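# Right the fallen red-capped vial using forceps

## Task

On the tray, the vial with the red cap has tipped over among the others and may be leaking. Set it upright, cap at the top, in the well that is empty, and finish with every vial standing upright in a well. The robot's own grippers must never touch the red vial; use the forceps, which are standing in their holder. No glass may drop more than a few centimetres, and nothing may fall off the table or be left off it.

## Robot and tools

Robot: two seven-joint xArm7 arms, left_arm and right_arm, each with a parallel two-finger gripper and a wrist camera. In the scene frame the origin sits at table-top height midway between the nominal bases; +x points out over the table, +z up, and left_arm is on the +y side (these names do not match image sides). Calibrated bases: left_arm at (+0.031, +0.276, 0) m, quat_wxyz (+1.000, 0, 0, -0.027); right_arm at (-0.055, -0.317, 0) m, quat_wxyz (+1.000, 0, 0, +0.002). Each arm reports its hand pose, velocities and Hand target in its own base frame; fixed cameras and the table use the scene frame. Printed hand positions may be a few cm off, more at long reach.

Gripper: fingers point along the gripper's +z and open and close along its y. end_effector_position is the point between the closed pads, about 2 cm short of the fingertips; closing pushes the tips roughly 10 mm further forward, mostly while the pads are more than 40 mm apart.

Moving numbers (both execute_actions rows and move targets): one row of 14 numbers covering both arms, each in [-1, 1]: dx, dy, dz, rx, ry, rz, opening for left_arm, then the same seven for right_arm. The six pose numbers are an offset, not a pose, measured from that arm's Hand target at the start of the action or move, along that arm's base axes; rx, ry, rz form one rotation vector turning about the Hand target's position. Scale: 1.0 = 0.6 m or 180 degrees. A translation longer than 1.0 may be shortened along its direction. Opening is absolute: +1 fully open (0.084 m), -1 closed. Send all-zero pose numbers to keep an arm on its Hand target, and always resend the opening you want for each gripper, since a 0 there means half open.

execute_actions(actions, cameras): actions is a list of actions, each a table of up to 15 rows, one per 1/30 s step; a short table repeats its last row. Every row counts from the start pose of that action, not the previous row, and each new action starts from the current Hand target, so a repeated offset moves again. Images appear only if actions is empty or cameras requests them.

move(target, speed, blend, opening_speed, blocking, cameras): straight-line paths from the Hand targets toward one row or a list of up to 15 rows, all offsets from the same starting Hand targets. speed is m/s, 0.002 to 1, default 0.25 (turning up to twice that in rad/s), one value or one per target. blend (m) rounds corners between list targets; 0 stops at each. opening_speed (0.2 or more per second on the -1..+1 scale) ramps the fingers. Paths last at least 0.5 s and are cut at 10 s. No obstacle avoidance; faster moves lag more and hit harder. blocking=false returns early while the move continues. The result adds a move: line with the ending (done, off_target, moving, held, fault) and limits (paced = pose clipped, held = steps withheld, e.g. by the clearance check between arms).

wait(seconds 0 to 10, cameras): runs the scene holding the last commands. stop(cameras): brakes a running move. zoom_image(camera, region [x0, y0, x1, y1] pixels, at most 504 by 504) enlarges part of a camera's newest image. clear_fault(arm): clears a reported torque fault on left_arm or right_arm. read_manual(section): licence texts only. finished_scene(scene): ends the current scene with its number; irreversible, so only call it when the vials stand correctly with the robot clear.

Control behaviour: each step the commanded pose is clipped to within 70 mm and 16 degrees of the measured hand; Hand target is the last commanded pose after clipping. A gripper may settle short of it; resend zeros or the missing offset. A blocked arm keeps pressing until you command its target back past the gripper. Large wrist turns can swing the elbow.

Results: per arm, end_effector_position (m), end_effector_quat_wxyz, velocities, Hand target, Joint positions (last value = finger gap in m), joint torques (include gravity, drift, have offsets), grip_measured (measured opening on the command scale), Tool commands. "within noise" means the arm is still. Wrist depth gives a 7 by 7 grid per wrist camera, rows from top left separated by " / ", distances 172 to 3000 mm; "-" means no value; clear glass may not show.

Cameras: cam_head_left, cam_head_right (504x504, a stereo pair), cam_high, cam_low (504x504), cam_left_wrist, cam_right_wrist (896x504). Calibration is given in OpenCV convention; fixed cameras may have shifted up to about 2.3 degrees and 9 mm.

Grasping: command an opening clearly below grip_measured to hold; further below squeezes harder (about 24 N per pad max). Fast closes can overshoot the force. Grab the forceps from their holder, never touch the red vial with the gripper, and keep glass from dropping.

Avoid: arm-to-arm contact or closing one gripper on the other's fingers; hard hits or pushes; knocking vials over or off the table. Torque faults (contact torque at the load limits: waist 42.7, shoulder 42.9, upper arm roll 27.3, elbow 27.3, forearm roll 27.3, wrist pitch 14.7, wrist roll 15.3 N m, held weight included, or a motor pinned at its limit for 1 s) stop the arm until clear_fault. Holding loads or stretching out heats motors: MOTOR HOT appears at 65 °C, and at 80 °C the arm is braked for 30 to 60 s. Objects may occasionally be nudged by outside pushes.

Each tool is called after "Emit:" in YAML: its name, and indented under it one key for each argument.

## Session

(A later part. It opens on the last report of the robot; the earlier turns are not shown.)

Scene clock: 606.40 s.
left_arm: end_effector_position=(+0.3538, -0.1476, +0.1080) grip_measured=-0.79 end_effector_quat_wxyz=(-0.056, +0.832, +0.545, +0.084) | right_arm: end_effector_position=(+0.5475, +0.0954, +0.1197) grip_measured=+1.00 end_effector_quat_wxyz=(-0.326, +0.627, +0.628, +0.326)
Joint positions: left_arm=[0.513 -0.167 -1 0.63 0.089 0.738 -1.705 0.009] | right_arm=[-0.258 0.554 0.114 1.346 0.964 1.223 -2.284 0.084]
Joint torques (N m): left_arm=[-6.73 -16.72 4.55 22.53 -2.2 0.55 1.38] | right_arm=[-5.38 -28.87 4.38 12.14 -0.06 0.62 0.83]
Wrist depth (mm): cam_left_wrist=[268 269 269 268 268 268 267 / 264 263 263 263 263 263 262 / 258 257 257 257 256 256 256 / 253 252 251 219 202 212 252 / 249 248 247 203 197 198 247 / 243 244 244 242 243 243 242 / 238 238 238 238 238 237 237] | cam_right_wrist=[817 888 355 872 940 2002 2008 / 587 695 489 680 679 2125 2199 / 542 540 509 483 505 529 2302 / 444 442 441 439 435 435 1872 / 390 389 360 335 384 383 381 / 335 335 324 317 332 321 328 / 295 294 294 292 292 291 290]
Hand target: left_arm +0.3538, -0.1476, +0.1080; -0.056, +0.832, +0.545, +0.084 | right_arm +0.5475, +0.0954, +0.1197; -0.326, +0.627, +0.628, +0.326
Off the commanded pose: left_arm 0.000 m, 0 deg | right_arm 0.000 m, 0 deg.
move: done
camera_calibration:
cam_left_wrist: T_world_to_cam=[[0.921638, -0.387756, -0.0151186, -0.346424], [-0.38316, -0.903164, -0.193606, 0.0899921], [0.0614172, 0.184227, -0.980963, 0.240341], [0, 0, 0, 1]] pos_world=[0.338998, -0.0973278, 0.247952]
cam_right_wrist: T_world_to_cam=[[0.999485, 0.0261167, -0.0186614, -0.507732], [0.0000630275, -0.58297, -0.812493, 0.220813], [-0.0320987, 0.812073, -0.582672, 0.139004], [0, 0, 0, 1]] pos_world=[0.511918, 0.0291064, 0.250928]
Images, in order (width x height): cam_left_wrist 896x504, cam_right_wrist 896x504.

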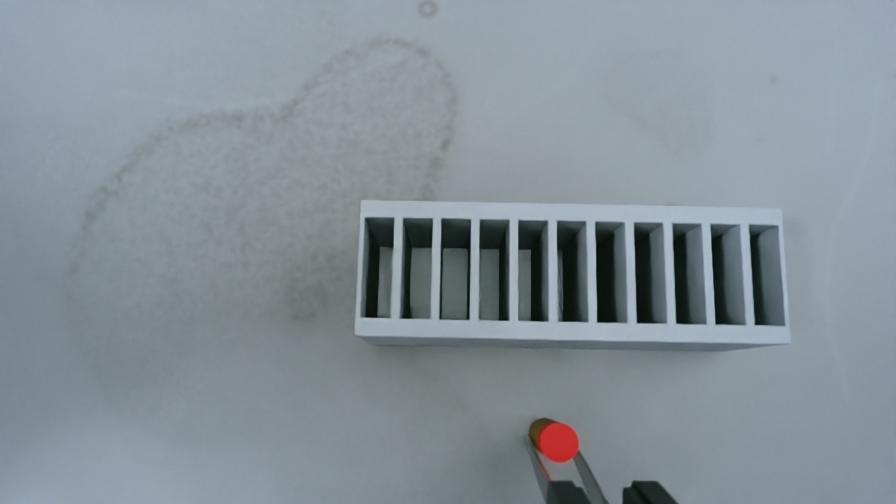

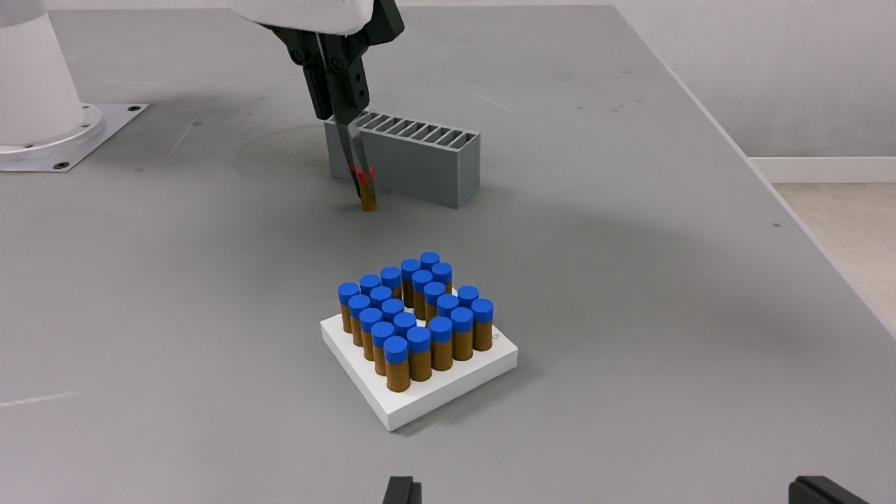

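Emit:
move:
  target:
    - [-0.0008,0.0003,0,0,0,0,-0.767,0,0,0,0,0,0,1]
    - [-0.0008,0.0003,0.1,0,0,0,-0.767,0,0,0,0,0,0,1]
    - [0.0128,0.0322,0.095,-0.0617,0.0172,0.0880,-0.767,0,0,0,0,0,0,1]
  speed: [0.01,0.04,0.12]
  blend: [0,0.005,0]
  cameras: ["cam_left_wrist","cam_right_wrist"]

Emit:
zoom_image:
  camera: "cam_left_wrist"
  region: [480, 344, 640, 504]

Emit:
zoom_image:
  camera: "cam_right_wrist"
  region: [320, 90, 430, 220]

Scene clock: 656.17 s.
left_arm: end_effector_position=(+0.3615, -0.1283, +0.1650) grip_measured=-0.79 end_effector_quat_wxyz=(-0.001, +0.753, +0.658, +0.000) | right_arm: end_effector_position=(+0.5475, +0.0954, +0.1197) grip_measured=+1.00 end_effector_quat_wxyz=(-0.326, +0.627, +0.628, +0.326)
Joint positions: left_arm=[0.459 -0.298 -0.772 0.707 -0.256 0.941 -1.573 0.009] | right_arm=[-0.258 0.554 0.114 1.346 0.964 1.223 -2.284 0.084]
Joint torques (N m): left_arm=[6.58 -2.37 5.98 16.01 -2.27 0.45 -1.44] | right_arm=[-5.28 -29.06 4.4 12 -0.14 0.56 0.86]
Wrist depth (mm): cam_left_wrist=[294 294 294 293 293 292 292 / 294 293 293 294 293 293 292 / 295 294 294 294 293 293 293 / 295 294 295 244 245 293 293 / 295 295 294 294 245 251 293 / 296 295 295 294 294 294 294 / 296 295 295 295 295 295 294] | cam_right_wrist=[816 892 807 869 940 2026 2050 / 589 694 688 682 679 2119 2192 / 543 540 510 486 506 528 2271 / 445 443 441 438 436 434 1852 / 389 388 359 334 384 382 381 / 336 335 323 317 331 321 329 / 295 294 293 292 291 291 290]
Hand target: left_arm +0.3615, -0.1283, +0.1650; -0.001, +0.753, +0.658, +0.000 | right_arm +0.5475, +0.0954, +0.1197; -0.326, +0.627, +0.628, +0.326
Off the commanded pose: left_arm 0.000 m, 0 deg | right_arm 0.000 m, 0 deg.
move: done
camera_calibration:
cam_left_wrist: T_world_to_cam=[[0.992139, -0.123947, -0.0172421, -0.3364], [-0.123868, -0.992283, 0.00557895, -0.0166607], [-0.0178005, -0.00339935, -0.999836, 0.299987], [0, 0, 0, 1]] pos_world=[0.337032, -0.0572083, 0.29423]
cam_right_wrist: T_world_to_cam=[[0.999485, 0.0261167, -0.0186614, -0.507732], [0.0000630275, -0.58297, -0.812493, 0.220813], [-0.0320987, 0.812073, -0.582672, 0.139004], [0, 0, 0, 1]] pos_world=[0.511918, 0.0291064, 0.250928]
Images, in order (width x height): cam_left_wrist 896x504, cam_right_wrist 896x504.

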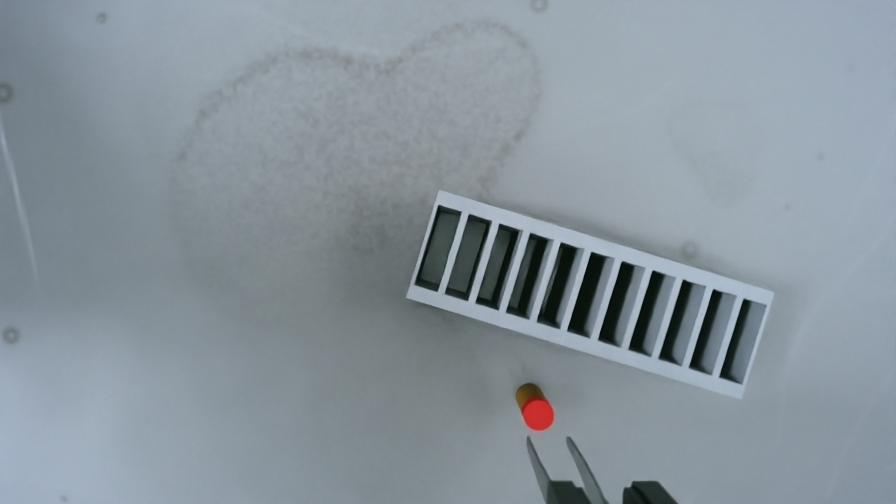

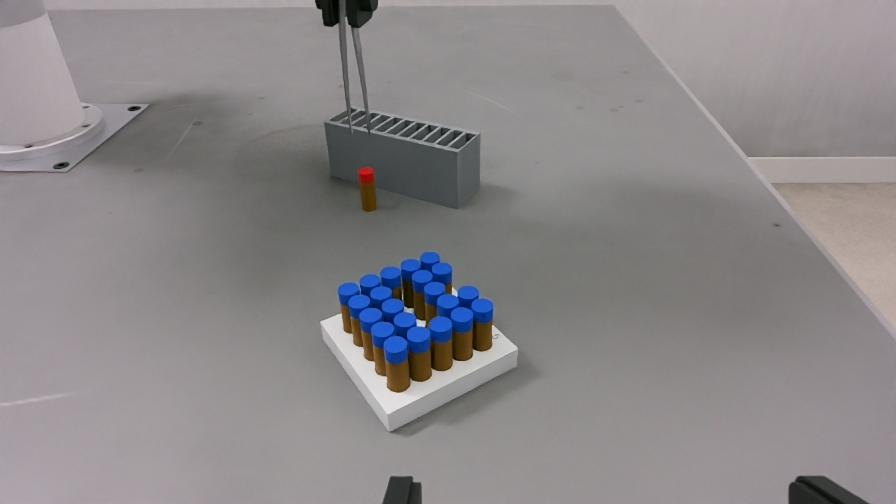

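Scaled by 3.150 from the camera's 896x504 image, which has a finer 1280x720 frame.

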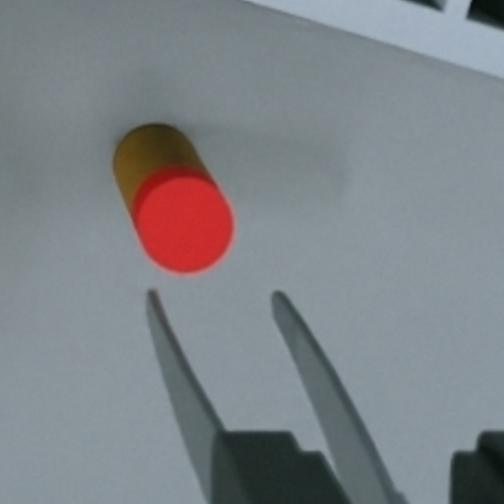

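Scaled by 3.877 from the camera's 896x504 image, which has a finer 1280x720 frame.

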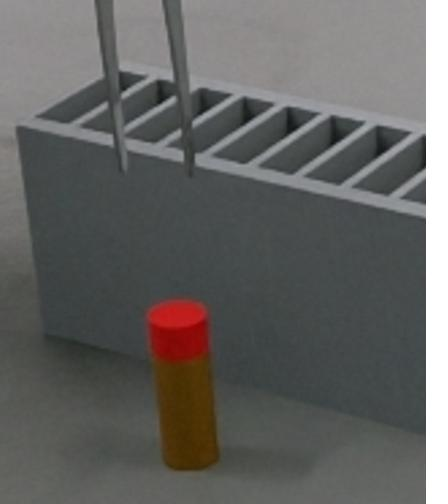

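Emit:
move:
  target:
    - [-0.0004,0.0011,-0.03,0,0,0,-0.762,0,0,0,0,0,0,1]
    - [-0.0004,0.0011,-0.0567,0,0,0,-0.762,0,0,0,0,0,0,1]
  speed: [0.05,0.02]
  cameras: ["cam_left_wrist","cam_right_wrist"]

Emit:
zoom_image:
  camera: "cam_left_wrist"
  region: [480, 344, 640, 504]

Emit:
zoom_image:
  camera: "cam_right_wrist"
  region: [320, 90, 430, 220]

Scene clock: 707.10 s.
left_arm: end_effector_position=(+0.3612, -0.1276, +0.1310) grip_measured=-0.78 end_effector_quat_wxyz=(-0.001, +0.753, +0.658, +0.000) | right_arm: end_effector_position=(+0.5475, +0.0954, +0.1197) grip_measured=+1.00 end_effector_quat_wxyz=(-0.326, +0.627, +0.628, +0.326)
Joint positions: left_arm=[0.478 -0.221 -0.811 0.655 -0.219 0.822 -1.607 0.01] | right_arm=[-0.258 0.554 0.114 1.346 0.964 1.223 -2.284 0.084]
Joint torques (N m): left_arm=[6.28 -2.01 0.48 13.56 2.28 -3.51 -1.69] | right_arm=[-5.27 -29.11 4.3 11.87 -0.11 0.47 0.89]
Wrist depth (mm): cam_left_wrist=[260 260 260 259 259 259 258 / 260 260 259 260 259 259 259 / 260 260 260 260 260 259 259 / 261 261 260 - 210 260 260 / 261 261 260 213 211 220 260 / 262 262 261 260 261 220 260 / 262 261 262 261 261 260 261] | cam_right_wrist=[822 890 405 876 941 2002 2014 / 587 689 648 683 681 2132 2199 / 545 538 508 486 505 528 2257 / 443 443 440 437 436 435 1862 / 390 389 359 335 383 383 380 / 336 334 323 317 331 320 329 / 295 294 294 293 291 291 290]
Hand target: left_arm +0.3612, -0.1276, +0.1310; -0.001, +0.753, +0.658, +0.000 | right_arm +0.5475, +0.0954, +0.1197; -0.326, +0.627, +0.628, +0.326
Off the commanded pose: left_arm 0.000 m, 0 deg | right_arm 0.000 m, 0 deg.
move: done
camera_calibration:
cam_left_wrist: T_world_to_cam=[[0.992165, -0.123753, -0.0171196, -0.336731], [-0.123671, -0.992307, 0.00576454, -0.0159175], [-0.0177013, -0.00360218, -0.999837, 0.265947], [0, 0, 0, 1]] pos_world=[0.336832, -0.0565085, 0.26023]
cam_right_wrist: T_world_to_cam=[[0.999485, 0.0261167, -0.0186614, -0.507732], [0.0000630275, -0.58297, -0.812493, 0.220813], [-0.0320987, 0.812073, -0.582672, 0.139004], [0, 0, 0, 1]] pos_world=[0.511918, 0.0291064, 0.250928]
Images, in order (width x height): cam_left_wrist 896x504, cam_right_wrist 896x504.

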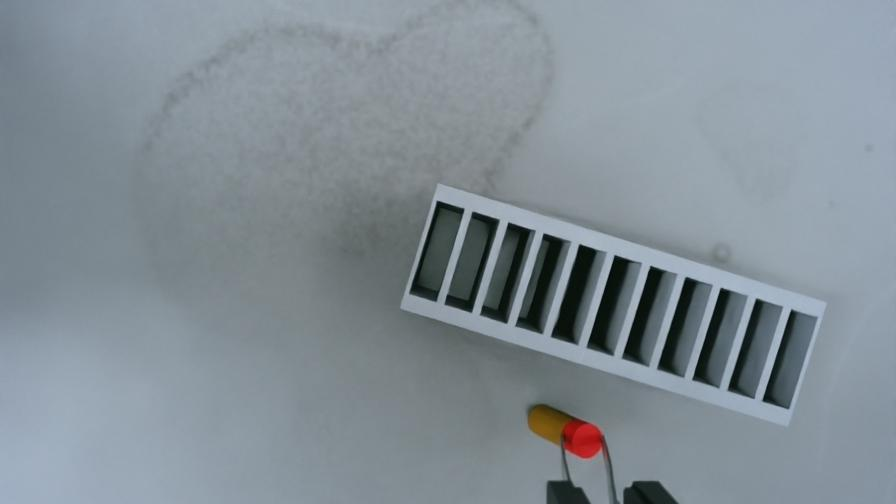

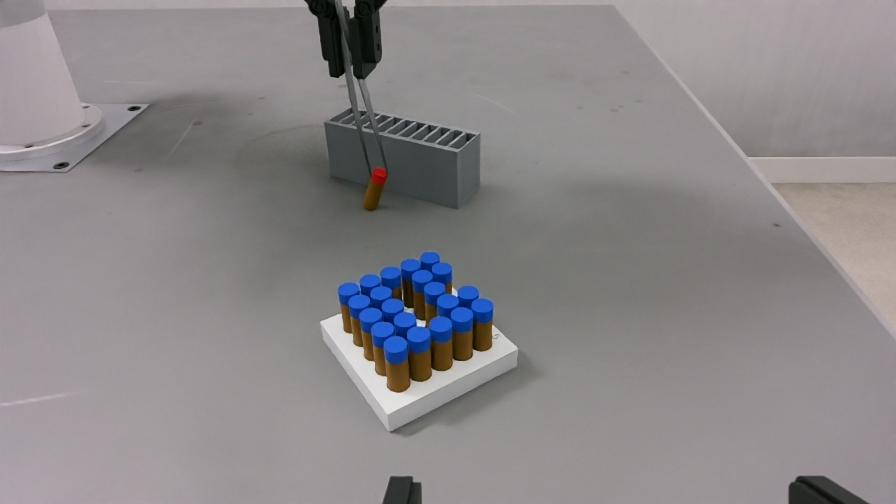

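Scaled by 3.150 from the camera's 896x504 image, which has a finer 1280x720 frame.

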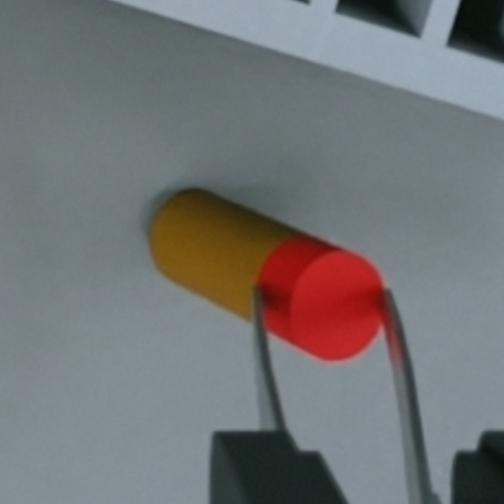

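Scaled by 3.877 from the camera's 896x504 image, which has a finer 1280x720 frame.

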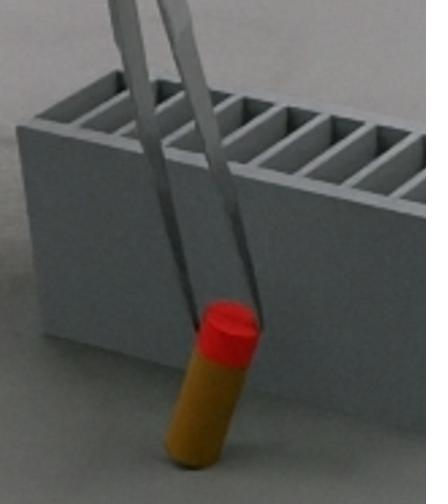

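Emit:
move:
  target: [0,0,0,0,0,0,-0.80,0,0,0,0,0,0,1]
  opening_speed: 0.2
  cameras: ["cam_left_wrist","cam_right_wrist"]

Emit:
zoom_image:
  camera: "cam_left_wrist"
  region: [480, 344, 680, 504]

Emit:
zoom_image:
  camera: "cam_right_wrist"
  region: [280, 0, 480, 220]

Scene clock: 718.80 s.
left_arm: end_effector_position=(+0.3612, -0.1276, +0.1310) grip_measured=-0.81 end_effector_quat_wxyz=(-0.001, +0.753, +0.658, +0.000) | right_arm: end_effector_position=(+0.5475, +0.0954, +0.1197) grip_measured=+1.00 end_effector_quat_wxyz=(-0.326, +0.627, +0.628, +0.326)
Joint positions: left_arm=[0.478 -0.221 -0.811 0.655 -0.219 0.822 -1.607 0.008] | right_arm=[-0.258 0.554 0.114 1.346 0.964 1.223 -2.284 0.084]
Joint torques (N m): left_arm=[6.14 -1.9 0.59 13.84 2.18 -2.8 -1.75] | right_arm=[-5.29 -29.03 4.35 11.8 -0.08 0.5 0.82]
Wrist depth (mm): cam_left_wrist=[260 260 259 259 259 258 258 / 260 260 259 259 259 259 259 / 260 260 260 259 260 259 259 / 260 261 260 218 210 259 260 / 261 261 261 213 211 220 260 / 262 261 261 261 260 220 260 / 262 261 261 261 261 261 260] | cam_right_wrist=[821 893 405 872 946 2008 2050 / 588 694 648 683 680 2125 2192 / 542 540 509 485 506 526 2264 / 444 443 442 438 436 435 1867 / 390 389 360 335 385 382 381 / 336 335 323 316 332 321 329 / 295 294 294 293 292 291 290]
Hand target: left_arm +0.3612, -0.1276, +0.1310; -0.001, +0.753, +0.658, +0.000 | right_arm +0.5475, +0.0954, +0.1197; -0.326, +0.627, +0.628, +0.326
Off the commanded pose: left_arm 0.000 m, 0 deg | right_arm 0.000 m, 0 deg.
move: done
camera_calibration:
cam_left_wrist: T_world_to_cam=[[0.992164, -0.123752, -0.0172312, -0.336703], [-0.123672, -0.992307, 0.00567768, -0.0158941], [-0.0178013, -0.00350218, -0.999835, 0.265886], [0, 0, 0, 1]] pos_world=[0.336832, -0.0565084, 0.26013]
cam_right_wrist: T_world_to_cam=[[0.999485, 0.0261167, -0.0186614, -0.507732], [0.0000630275, -0.58297, -0.812493, 0.220813], [-0.0320987, 0.812073, -0.582672, 0.139004], [0, 0, 0, 1]] pos_world=[0.511918, 0.0291064, 0.250928]
Images, in order (width x height): cam_left_wrist 896x504, cam_right_wrist 896x504.

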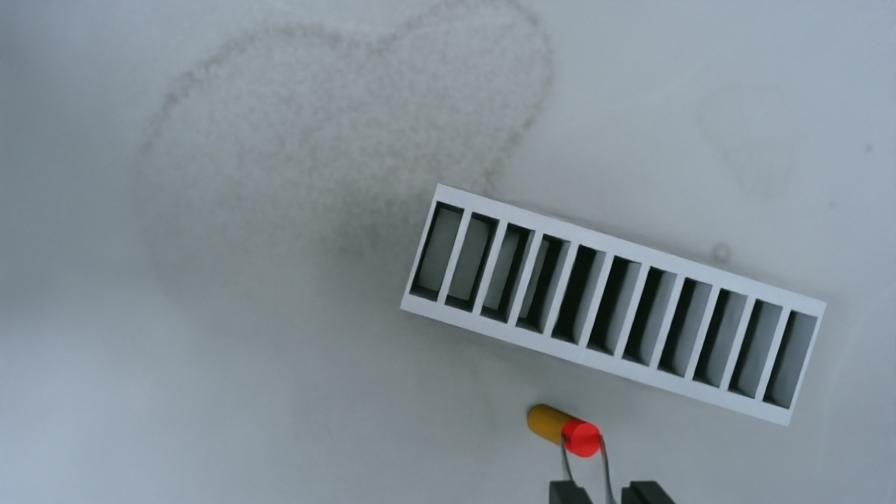

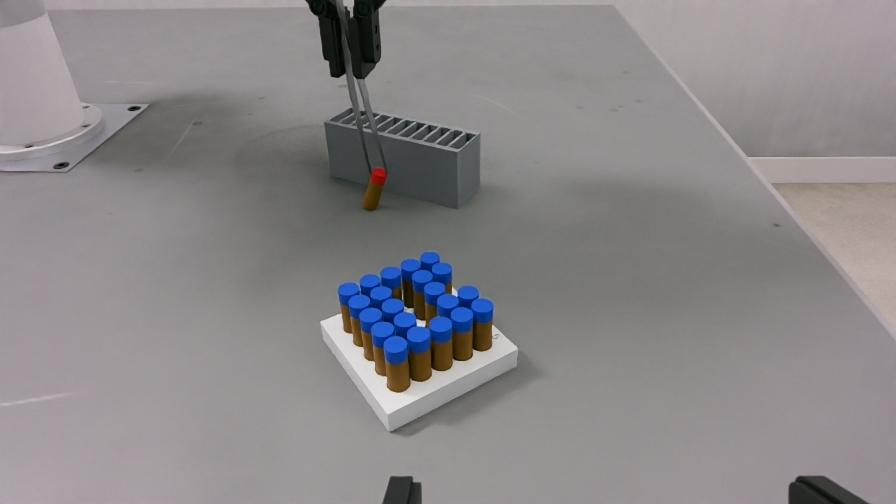

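Scaled by 2.520 from the camera's 896x504 image, which has a finer 1280x720 frame.

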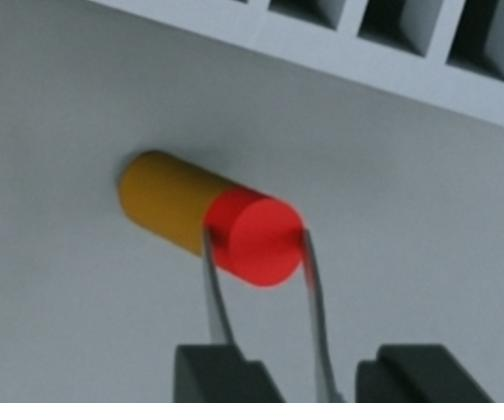

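Scaled by 2.291 from the camera's 896x504 image, which has a finer 1280x720 frame.

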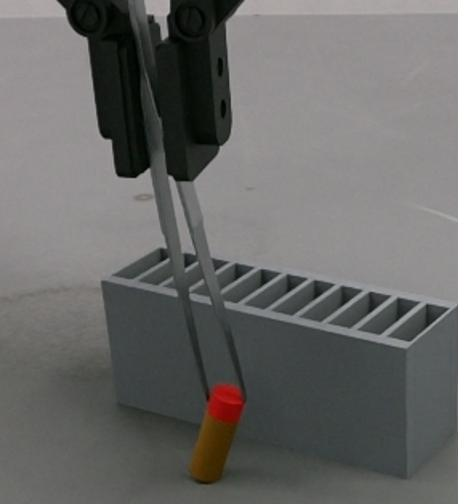

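Emit:
move:
  target: [-0.0173,0.0023,0,0,0,0,-0.80,0,0,0,0,0,0,1]
  speed: 0.01
  cameras: ["cam_left_wrist","cam_right_wrist"]

Emit:
zoom_image:
  camera: "cam_left_wrist"
  region: [480, 344, 680, 504]

Emit:
zoom_image:
  camera: "cam_right_wrist"
  region: [280, 0, 480, 220]

Scene clock: 738.63 s.
left_arm: end_effector_position=(+0.3509, -0.1263, +0.1310) grip_measured=-0.82 end_effector_quat_wxyz=(-0.001, +0.753, +0.658, +0.000) | right_arm: end_effector_position=(+0.5475, +0.0954, +0.1197) grip_measured=+1.00 end_effector_quat_wxyz=(-0.326, +0.627, +0.628, +0.326)
Joint positions: left_arm=[0.457 -0.266 -0.797 0.622 -0.258 0.828 -1.582 0.008] | right_arm=[-0.258 0.554 0.114 1.346 0.964 1.223 -2.284 0.084]
Joint torques (N m): left_arm=[-6.91 -18.26 5.28 15.22 -2.18 0.4 1.17] | right_arm=[-5.12 -29.14 4.32 11.77 -0.05 0.54 0.75]
Wrist depth (mm): cam_left_wrist=[260 259 259 259 258 258 258 / 260 260 260 260 259 259 259 / 261 260 260 260 259 259 259 / 261 260 260 - 210 259 259 / 261 260 260 260 211 219 259 / 261 261 261 261 260 231 260 / 262 262 261 261 260 261 260] | cam_right_wrist=[817 887 412 871 939 2014 2050 / 588 693 691 685 677 2138 2192 / 544 539 511 485 505 530 2294 / 443 442 440 440 436 435 1882 / 390 389 359 335 383 382 381 / 336 335 324 317 332 320 329 / 295 294 294 292 291 290 290]
Hand target: left_arm +0.3509, -0.1263, +0.1310; -0.001, +0.753, +0.658, +0.000 | right_arm +0.5475, +0.0954, +0.1197; -0.326, +0.627, +0.628, +0.326
Off the commanded pose: left_arm 0.000 m, 0 deg | right_arm 0.000 m, 0 deg.
move: done
camera_calibration:
cam_left_wrist: T_world_to_cam=[[0.992164, -0.123752, -0.0172312, -0.32631], [-0.123672, -0.992307, 0.00567768, -0.0157787], [-0.0178013, -0.00350218, -0.999835, 0.265707], [0, 0, 0, 1]] pos_world=[0.326532, -0.0551084, 0.26013]
cam_right_wrist: T_world_to_cam=[[0.999485, 0.0261167, -0.0186614, -0.507732], [0.0000630275, -0.58297, -0.812493, 0.220813], [-0.0320987, 0.812073, -0.582672, 0.139004], [0, 0, 0, 1]] pos_world=[0.511918, 0.0291064, 0.250928]
Images, in order (width x height): cam_left_wrist 896x504, cam_right_wrist 896x504.

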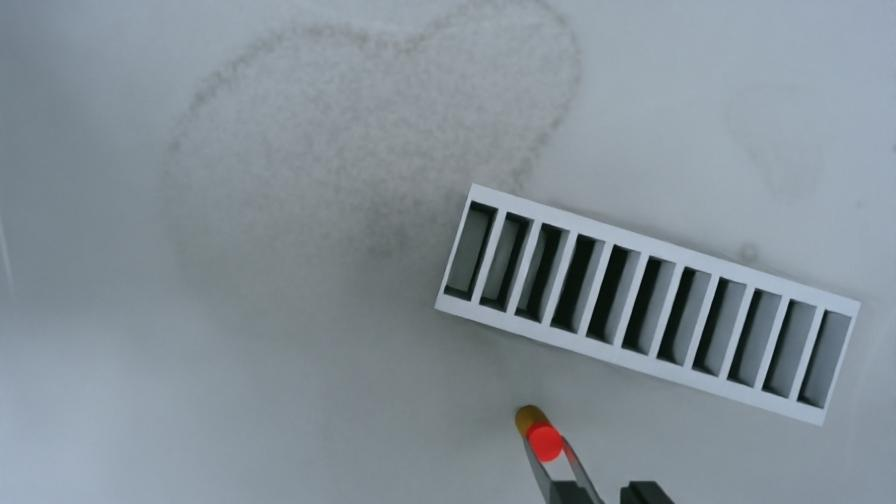

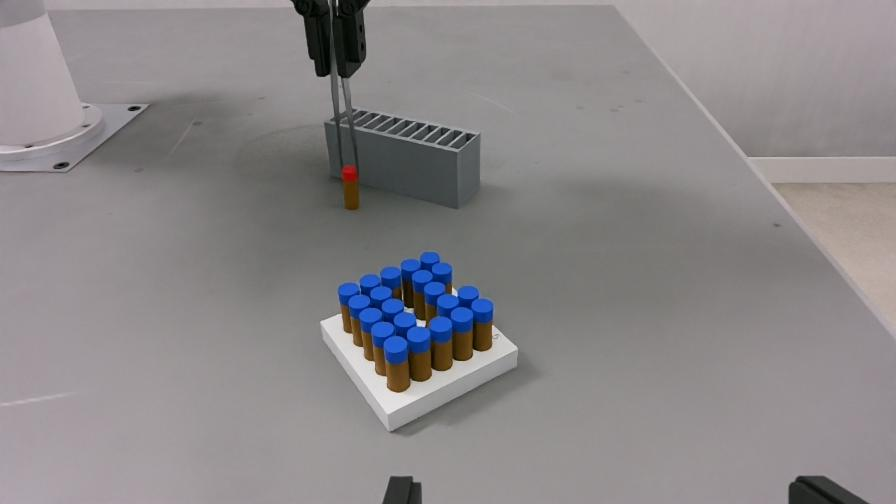

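Scaled by 2.520 from the camera's 896x504 image, which has a finer 1280x720 frame.

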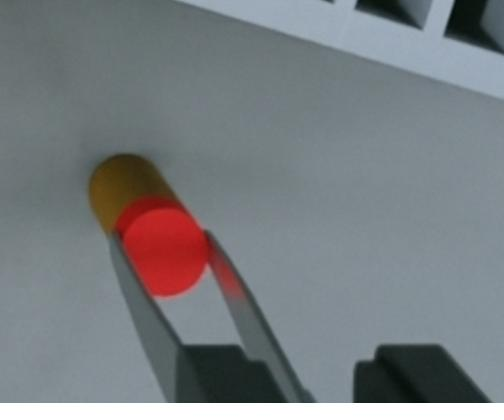

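Scaled by 2.291 from the camera's 896x504 image, which has a finer 1280x720 frame.

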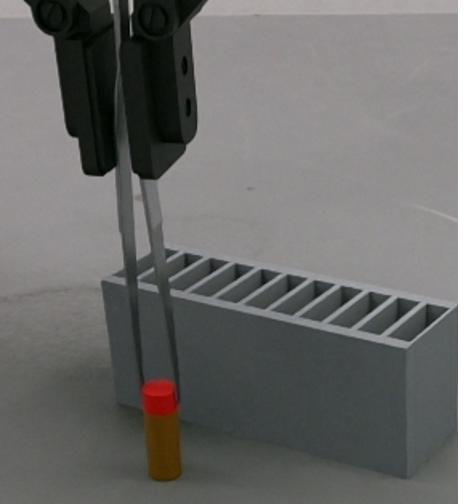

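Emit:
move:
  target: [0,0,0,0,0,0,-1,0,0,0,0,0,0,1]
  opening_speed: 0.2
  cameras: ["cam_left_wrist","cam_right_wrist"]

Emit:
zoom_image:
  camera: "cam_left_wrist"
  region: [480, 344, 680, 504]

Emit:
zoom_image:
  camera: "cam_right_wrist"
  region: [280, 0, 480, 220]

Scene clock: 749.23 s.
left_arm: end_effector_position=(+0.3508, -0.1263, +0.1310) grip_measured=-0.86 end_effector_quat_wxyz=(-0.001, +0.753, +0.658, +0.000) | right_arm: end_effector_position=(+0.5475, +0.0954, +0.1197) grip_measured=+1.00 end_effector_quat_wxyz=(-0.326, +0.627, +0.628, +0.326)
Joint positions: left_arm=[0.457 -0.266 -0.797 0.622 -0.258 0.828 -1.582 0.006] | right_arm=[-0.258 0.554 0.114 1.346 0.964 1.223 -2.284 0.084]
Joint torques (N m): left_arm=[-6.71 -17.96 5.43 15.05 -2.38 0.27 1.36] | right_arm=[-5.04 -29.11 4.32 11.59 -0.01 0.47 0.85]
Wrist depth (mm): cam_left_wrist=[260 260 259 259 259 259 258 / 260 260 260 260 260 259 258 / 261 260 260 260 259 259 259 / 261 261 260 - 210 259 260 / 261 261 261 261 212 219 260 / 261 261 261 260 260 231 260 / 262 262 261 261 260 260 260] | cam_right_wrist=[822 886 413 876 949 2002 2026 / 588 692 689 680 677 2119 2165 / 542 539 510 486 506 527 2294 / 444 443 440 438 436 435 1877 / 389 389 359 335 384 382 381 / 336 335 323 317 332 320 329 / 295 293 294 292 291 291 290]
Hand target: left_arm +0.3509, -0.1263, +0.1310; -0.001, +0.753, +0.658, +0.000 | right_arm +0.5475, +0.0954, +0.1197; -0.326, +0.627, +0.628, +0.326
Off the commanded pose: left_arm 0.000 m, 0 deg | right_arm 0.000 m, 0 deg.
move: done
camera_calibration:
cam_left_wrist: T_world_to_cam=[[0.992164, -0.123752, -0.0172312, -0.326211], [-0.123672, -0.992307, 0.00567768, -0.0157911], [-0.0178013, -0.00350218, -0.999835, 0.265705], [0, 0, 0, 1]] pos_world=[0.326432, -0.0551084, 0.26013]
cam_right_wrist: T_world_to_cam=[[0.999485, 0.0261167, -0.0186614, -0.507732], [0.0000630275, -0.58297, -0.812493, 0.220813], [-0.0320987, 0.812073, -0.582672, 0.139004], [0, 0, 0, 1]] pos_world=[0.511918, 0.0291064, 0.250928]
Images, in order (width x height): cam_left_wrist 896x504, cam_right_wrist 896x504.

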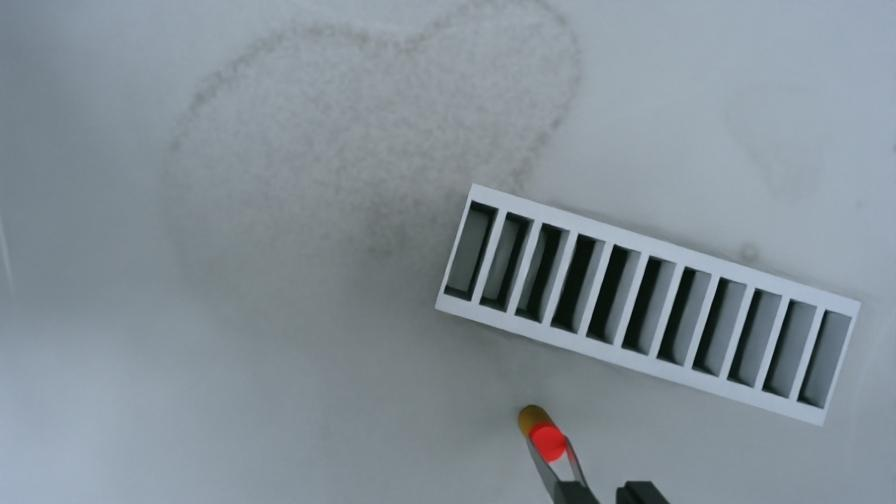

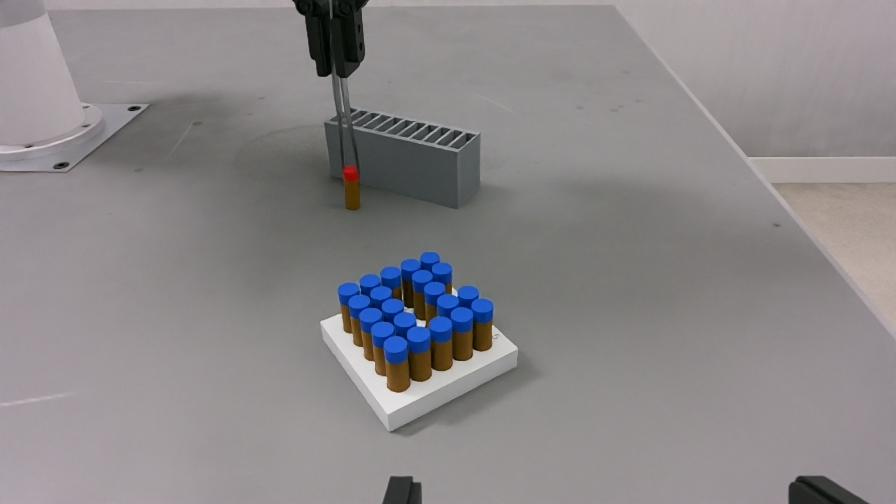

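Scaled by 2.520 from the camera's 896x504 image, which has a finer 1280x720 frame.

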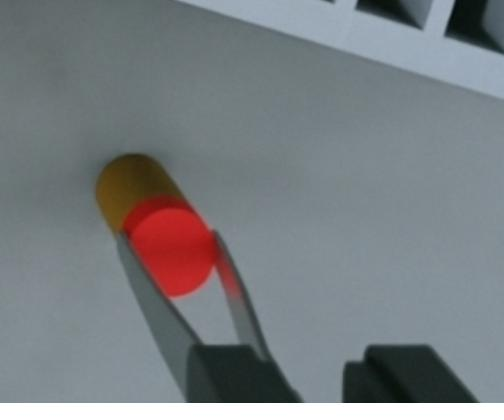

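Scaled by 2.291 from the camera's 896x504 image, which has a finer 1280x720 frame.

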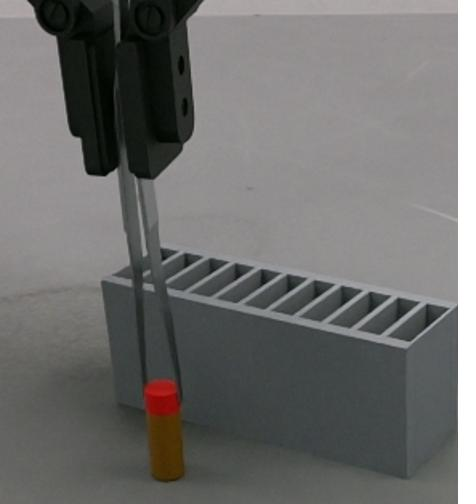

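Emit:
move:
  target: [0,0,0.01,0,0,0,-1,0,0,0,0,0,0,1]
  speed: 0.02
  cameras: ["cam_left_wrist","cam_right_wrist"]

Emit:
zoom_image:
  camera: "cam_left_wrist"
  region: [500, 384, 620, 504]

Emit:
zoom_image:
  camera: "cam_right_wrist"
  region: [290, 100, 410, 220]

Scene clock: 754.37 s.
left_arm: end_effector_position=(+0.3508, -0.1263, +0.1369) grip_measured=-0.86 end_effector_quat_wxyz=(-0.001, +0.753, +0.658, +0.000) | right_arm: end_effector_position=(+0.5475, +0.0954, +0.1197) grip_measured=+1.00 end_effector_quat_wxyz=(-0.326, +0.627, +0.628, +0.326)
Joint positions: left_arm=[0.453 -0.281 -0.789 0.63 -0.265 0.85 -1.575 0.006] | right_arm=[-0.258 0.554 0.114 1.346 0.964 1.223 -2.284 0.084]
Joint torques (N m): left_arm=[-6.97 -17.65 5.44 23.41 -2.28 0.39 1.31] | right_arm=[-5.02 -29.25 4.31 11.72 -0.05 0.42 0.77]
Wrist depth (mm): cam_left_wrist=[266 265 265 265 265 265 264 / 266 266 266 266 265 265 264 / 267 266 266 265 265 265 265 / 267 266 266 - 216 265 264 / 267 267 266 266 216 224 265 / 268 267 266 267 266 233 265 / 268 267 267 266 266 266 266] | cam_right_wrist=[817 890 408 877 946 2008 2026 / 589 692 691 683 675 2119 2220 / 542 540 509 484 505 529 2257 / 444 442 442 438 436 435 1882 / 389 388 359 335 383 383 381 / 336 335 323 317 332 320 329 / 295 295 294 292 291 291 290]
Hand target: left_arm +0.3509, -0.1263, +0.1370; -0.001, +0.753, +0.658, +0.000 | right_arm +0.5475, +0.0954, +0.1197; -0.326, +0.627, +0.628, +0.326
Off the commanded pose: left_arm 0.000 m, 0 deg | right_arm 0.000 m, 0 deg.
move: done
camera_calibration:
cam_left_wrist: T_world_to_cam=[[0.992164, -0.123752, -0.0172312, -0.326108], [-0.123672, -0.992307, 0.00567768, -0.0158251], [-0.0178013, -0.00350218, -0.999835, 0.271704], [0, 0, 0, 1]] pos_world=[0.326432, -0.0551084, 0.26613]
cam_right_wrist: T_world_to_cam=[[0.999485, 0.0261167, -0.0186614, -0.507732], [0.0000630275, -0.58297, -0.812493, 0.220813], [-0.0320987, 0.812073, -0.582672, 0.139004], [0, 0, 0, 1]] pos_world=[0.511918, 0.0291064, 0.250928]
Images, in order (width x height): cam_left_wrist 896x504, cam_right_wrist 896x504.

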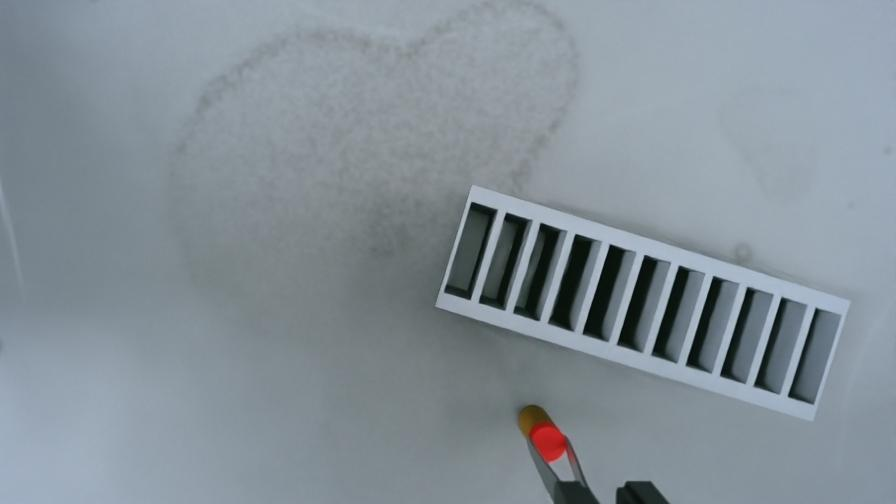

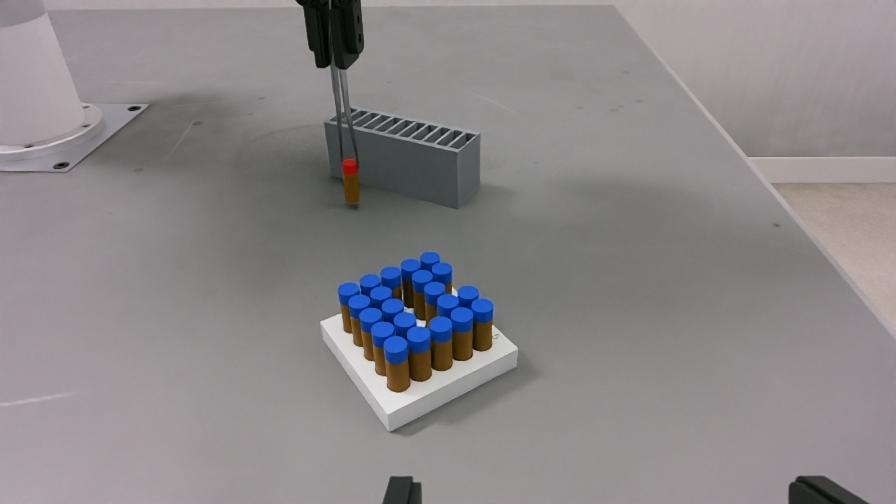

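Scaled by 4.200 from the camera's 896x504 image, which has a finer 1280x720 frame.

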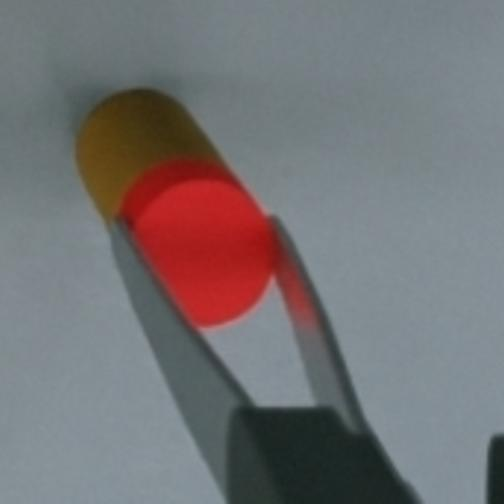

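Scaled by 4.200 from the camera's 896x504 image, which has a finer 1280x720 frame.

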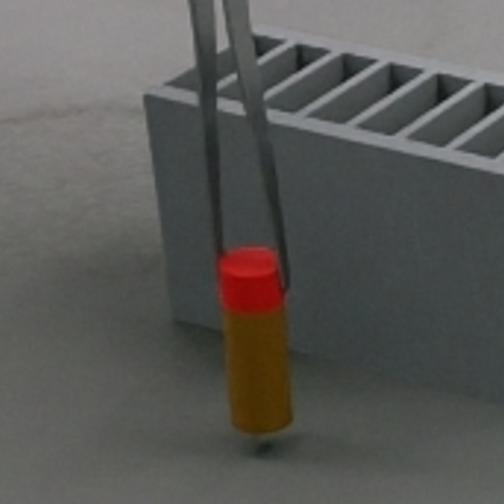

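Emit:
move:
  target:
    - [0,0,0.0967,0,0,0,-1,0,0,0,0,0,0,1]
    - [0.1522,-0.2345,0.0967,0,0,0,-1,0,0,0,0,0,0,1]
  speed: [0.1,0.15]
  blend: [0.02,0]
  cameras: ["cam_left_wrist","cam_right_wrist"]

Emit:
zoom_image:
  camera: "cam_left_wrist"
  region: [480, 344, 640, 504]

Emit:
zoom_image:
  camera: "cam_right_wrist"
  region: [320, 190, 520, 390]

Scene clock: 772.03 s.
left_arm: end_effector_position=(+0.4422, -0.2669, +0.1950) grip_measured=-0.86 end_effector_quat_wxyz=(-0.001, +0.753, +0.658, +0.000) | right_arm: end_effector_position=(+0.5475, +0.0954, +0.1197) grip_measured=+1.00 end_effector_quat_wxyz=(-0.326, +0.627, +0.628, +0.326)
Joint positions: left_arm=[0.323 0.293 -0.953 1.248 0.268 1.091 -2.172 0.006] | right_arm=[-0.258 0.554 0.114 1.346 0.964 1.223 -2.284 0.084]
Joint torques (N m): left_arm=[-6.64 -13.69 -3.8 24.68 2.08 0.45 -1.73] | right_arm=[-5.13 -29.3 4.28 11.5 0 0.41 0.79]
Wrist depth (mm): cam_left_wrist=[324 323 299 289 321 321 321 / 323 324 323 322 322 321 321 / 324 324 323 322 321 321 321 / 325 324 324 323 322 322 322 / 325 325 324 323 323 322 322 / 326 324 324 289 323 323 322 / 326 325 324 290 323 323 323] | cam_right_wrist=[819 889 879 802 939 2020 2032 / 589 691 689 685 679 2112 2192 / 542 539 510 486 506 528 2271 / 444 443 440 438 435 435 1877 / 390 389 358 335 384 383 381 / 336 335 324 316 332 320 329 / 295 294 294 293 291 291 290]
Hand target: left_arm +0.4422, -0.2670, +0.1950; -0.001, +0.753, +0.658, +0.000 | right_arm +0.5475, +0.0954, +0.1197; -0.326, +0.627, +0.628, +0.326
Off the commanded pose: left_arm 0.000 m, 0 deg | right_arm 0.000 m, 0 deg.
move: done
camera_calibration:
cam_left_wrist: T_world_to_cam=[[0.992165, -0.123753, -0.0171196, -0.433142], [-0.123671, -0.992306, 0.00576454, -0.144509], [-0.0177013, -0.00360217, -0.999837, 0.330766], [0, 0, 0, 1]] pos_world=[0.417732, -0.195809, 0.32413]
cam_right_wrist: T_world_to_cam=[[0.999485, 0.0261167, -0.0186614, -0.507732], [0.0000630275, -0.58297, -0.812493, 0.220813], [-0.0320987, 0.812073, -0.582672, 0.139004], [0, 0, 0, 1]] pos_world=[0.511918, 0.0291064, 0.250928]
Images, in order (width x height): cam_left_wrist 896x504, cam_right_wrist 896x504.

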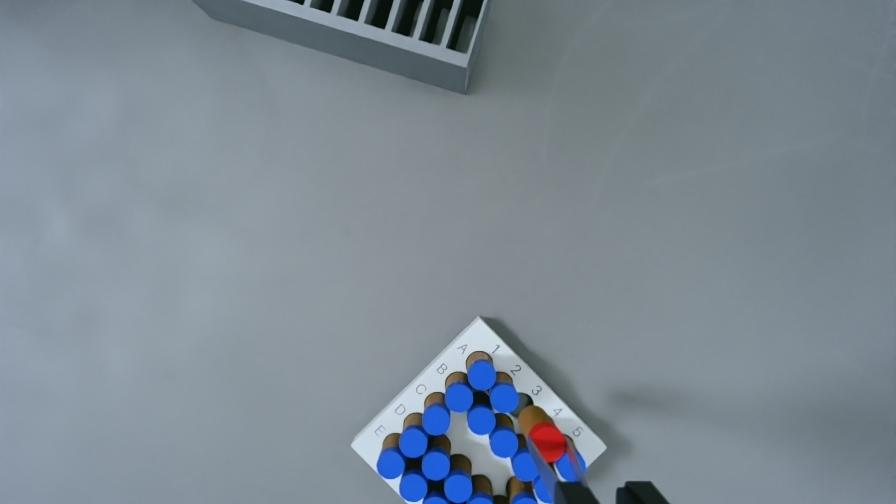

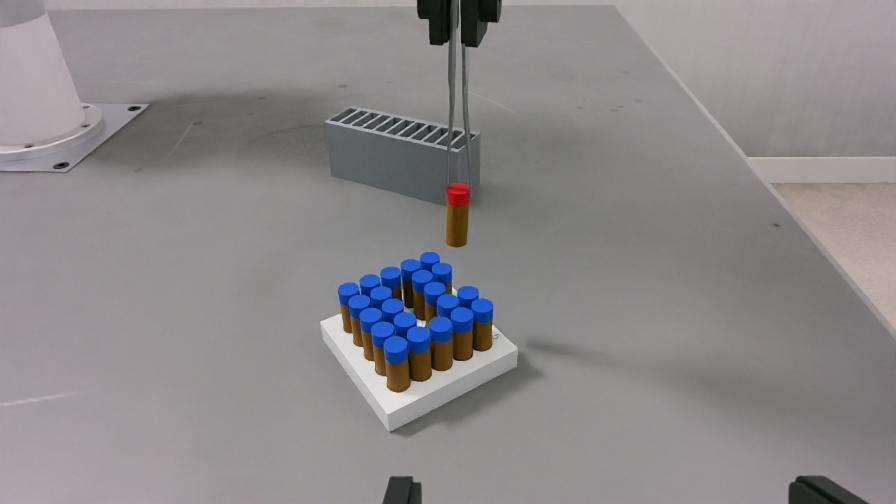

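Scaled by 3.150 from the camera's 896x504 image, which has a finer 1280x720 frame.

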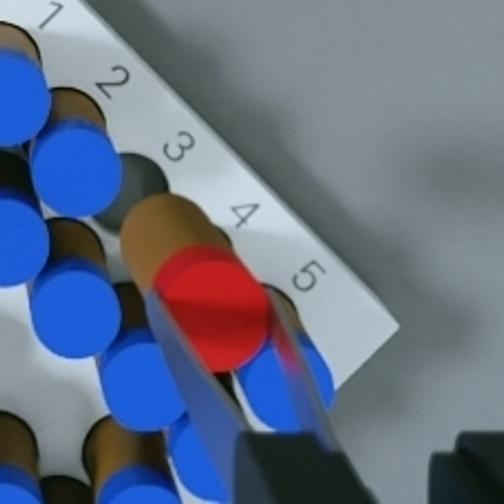

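Scaled by 2.520 from the camera's 896x504 image, which has a finer 1280x720 frame.

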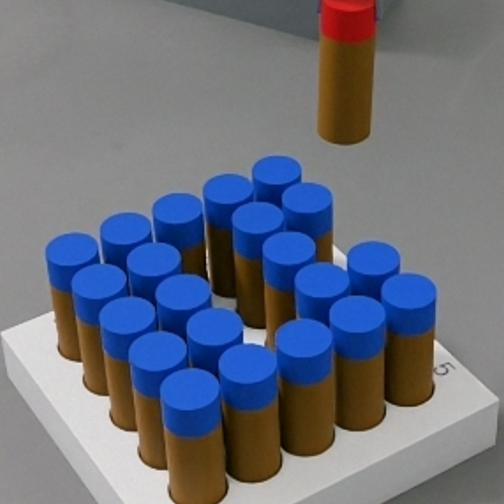

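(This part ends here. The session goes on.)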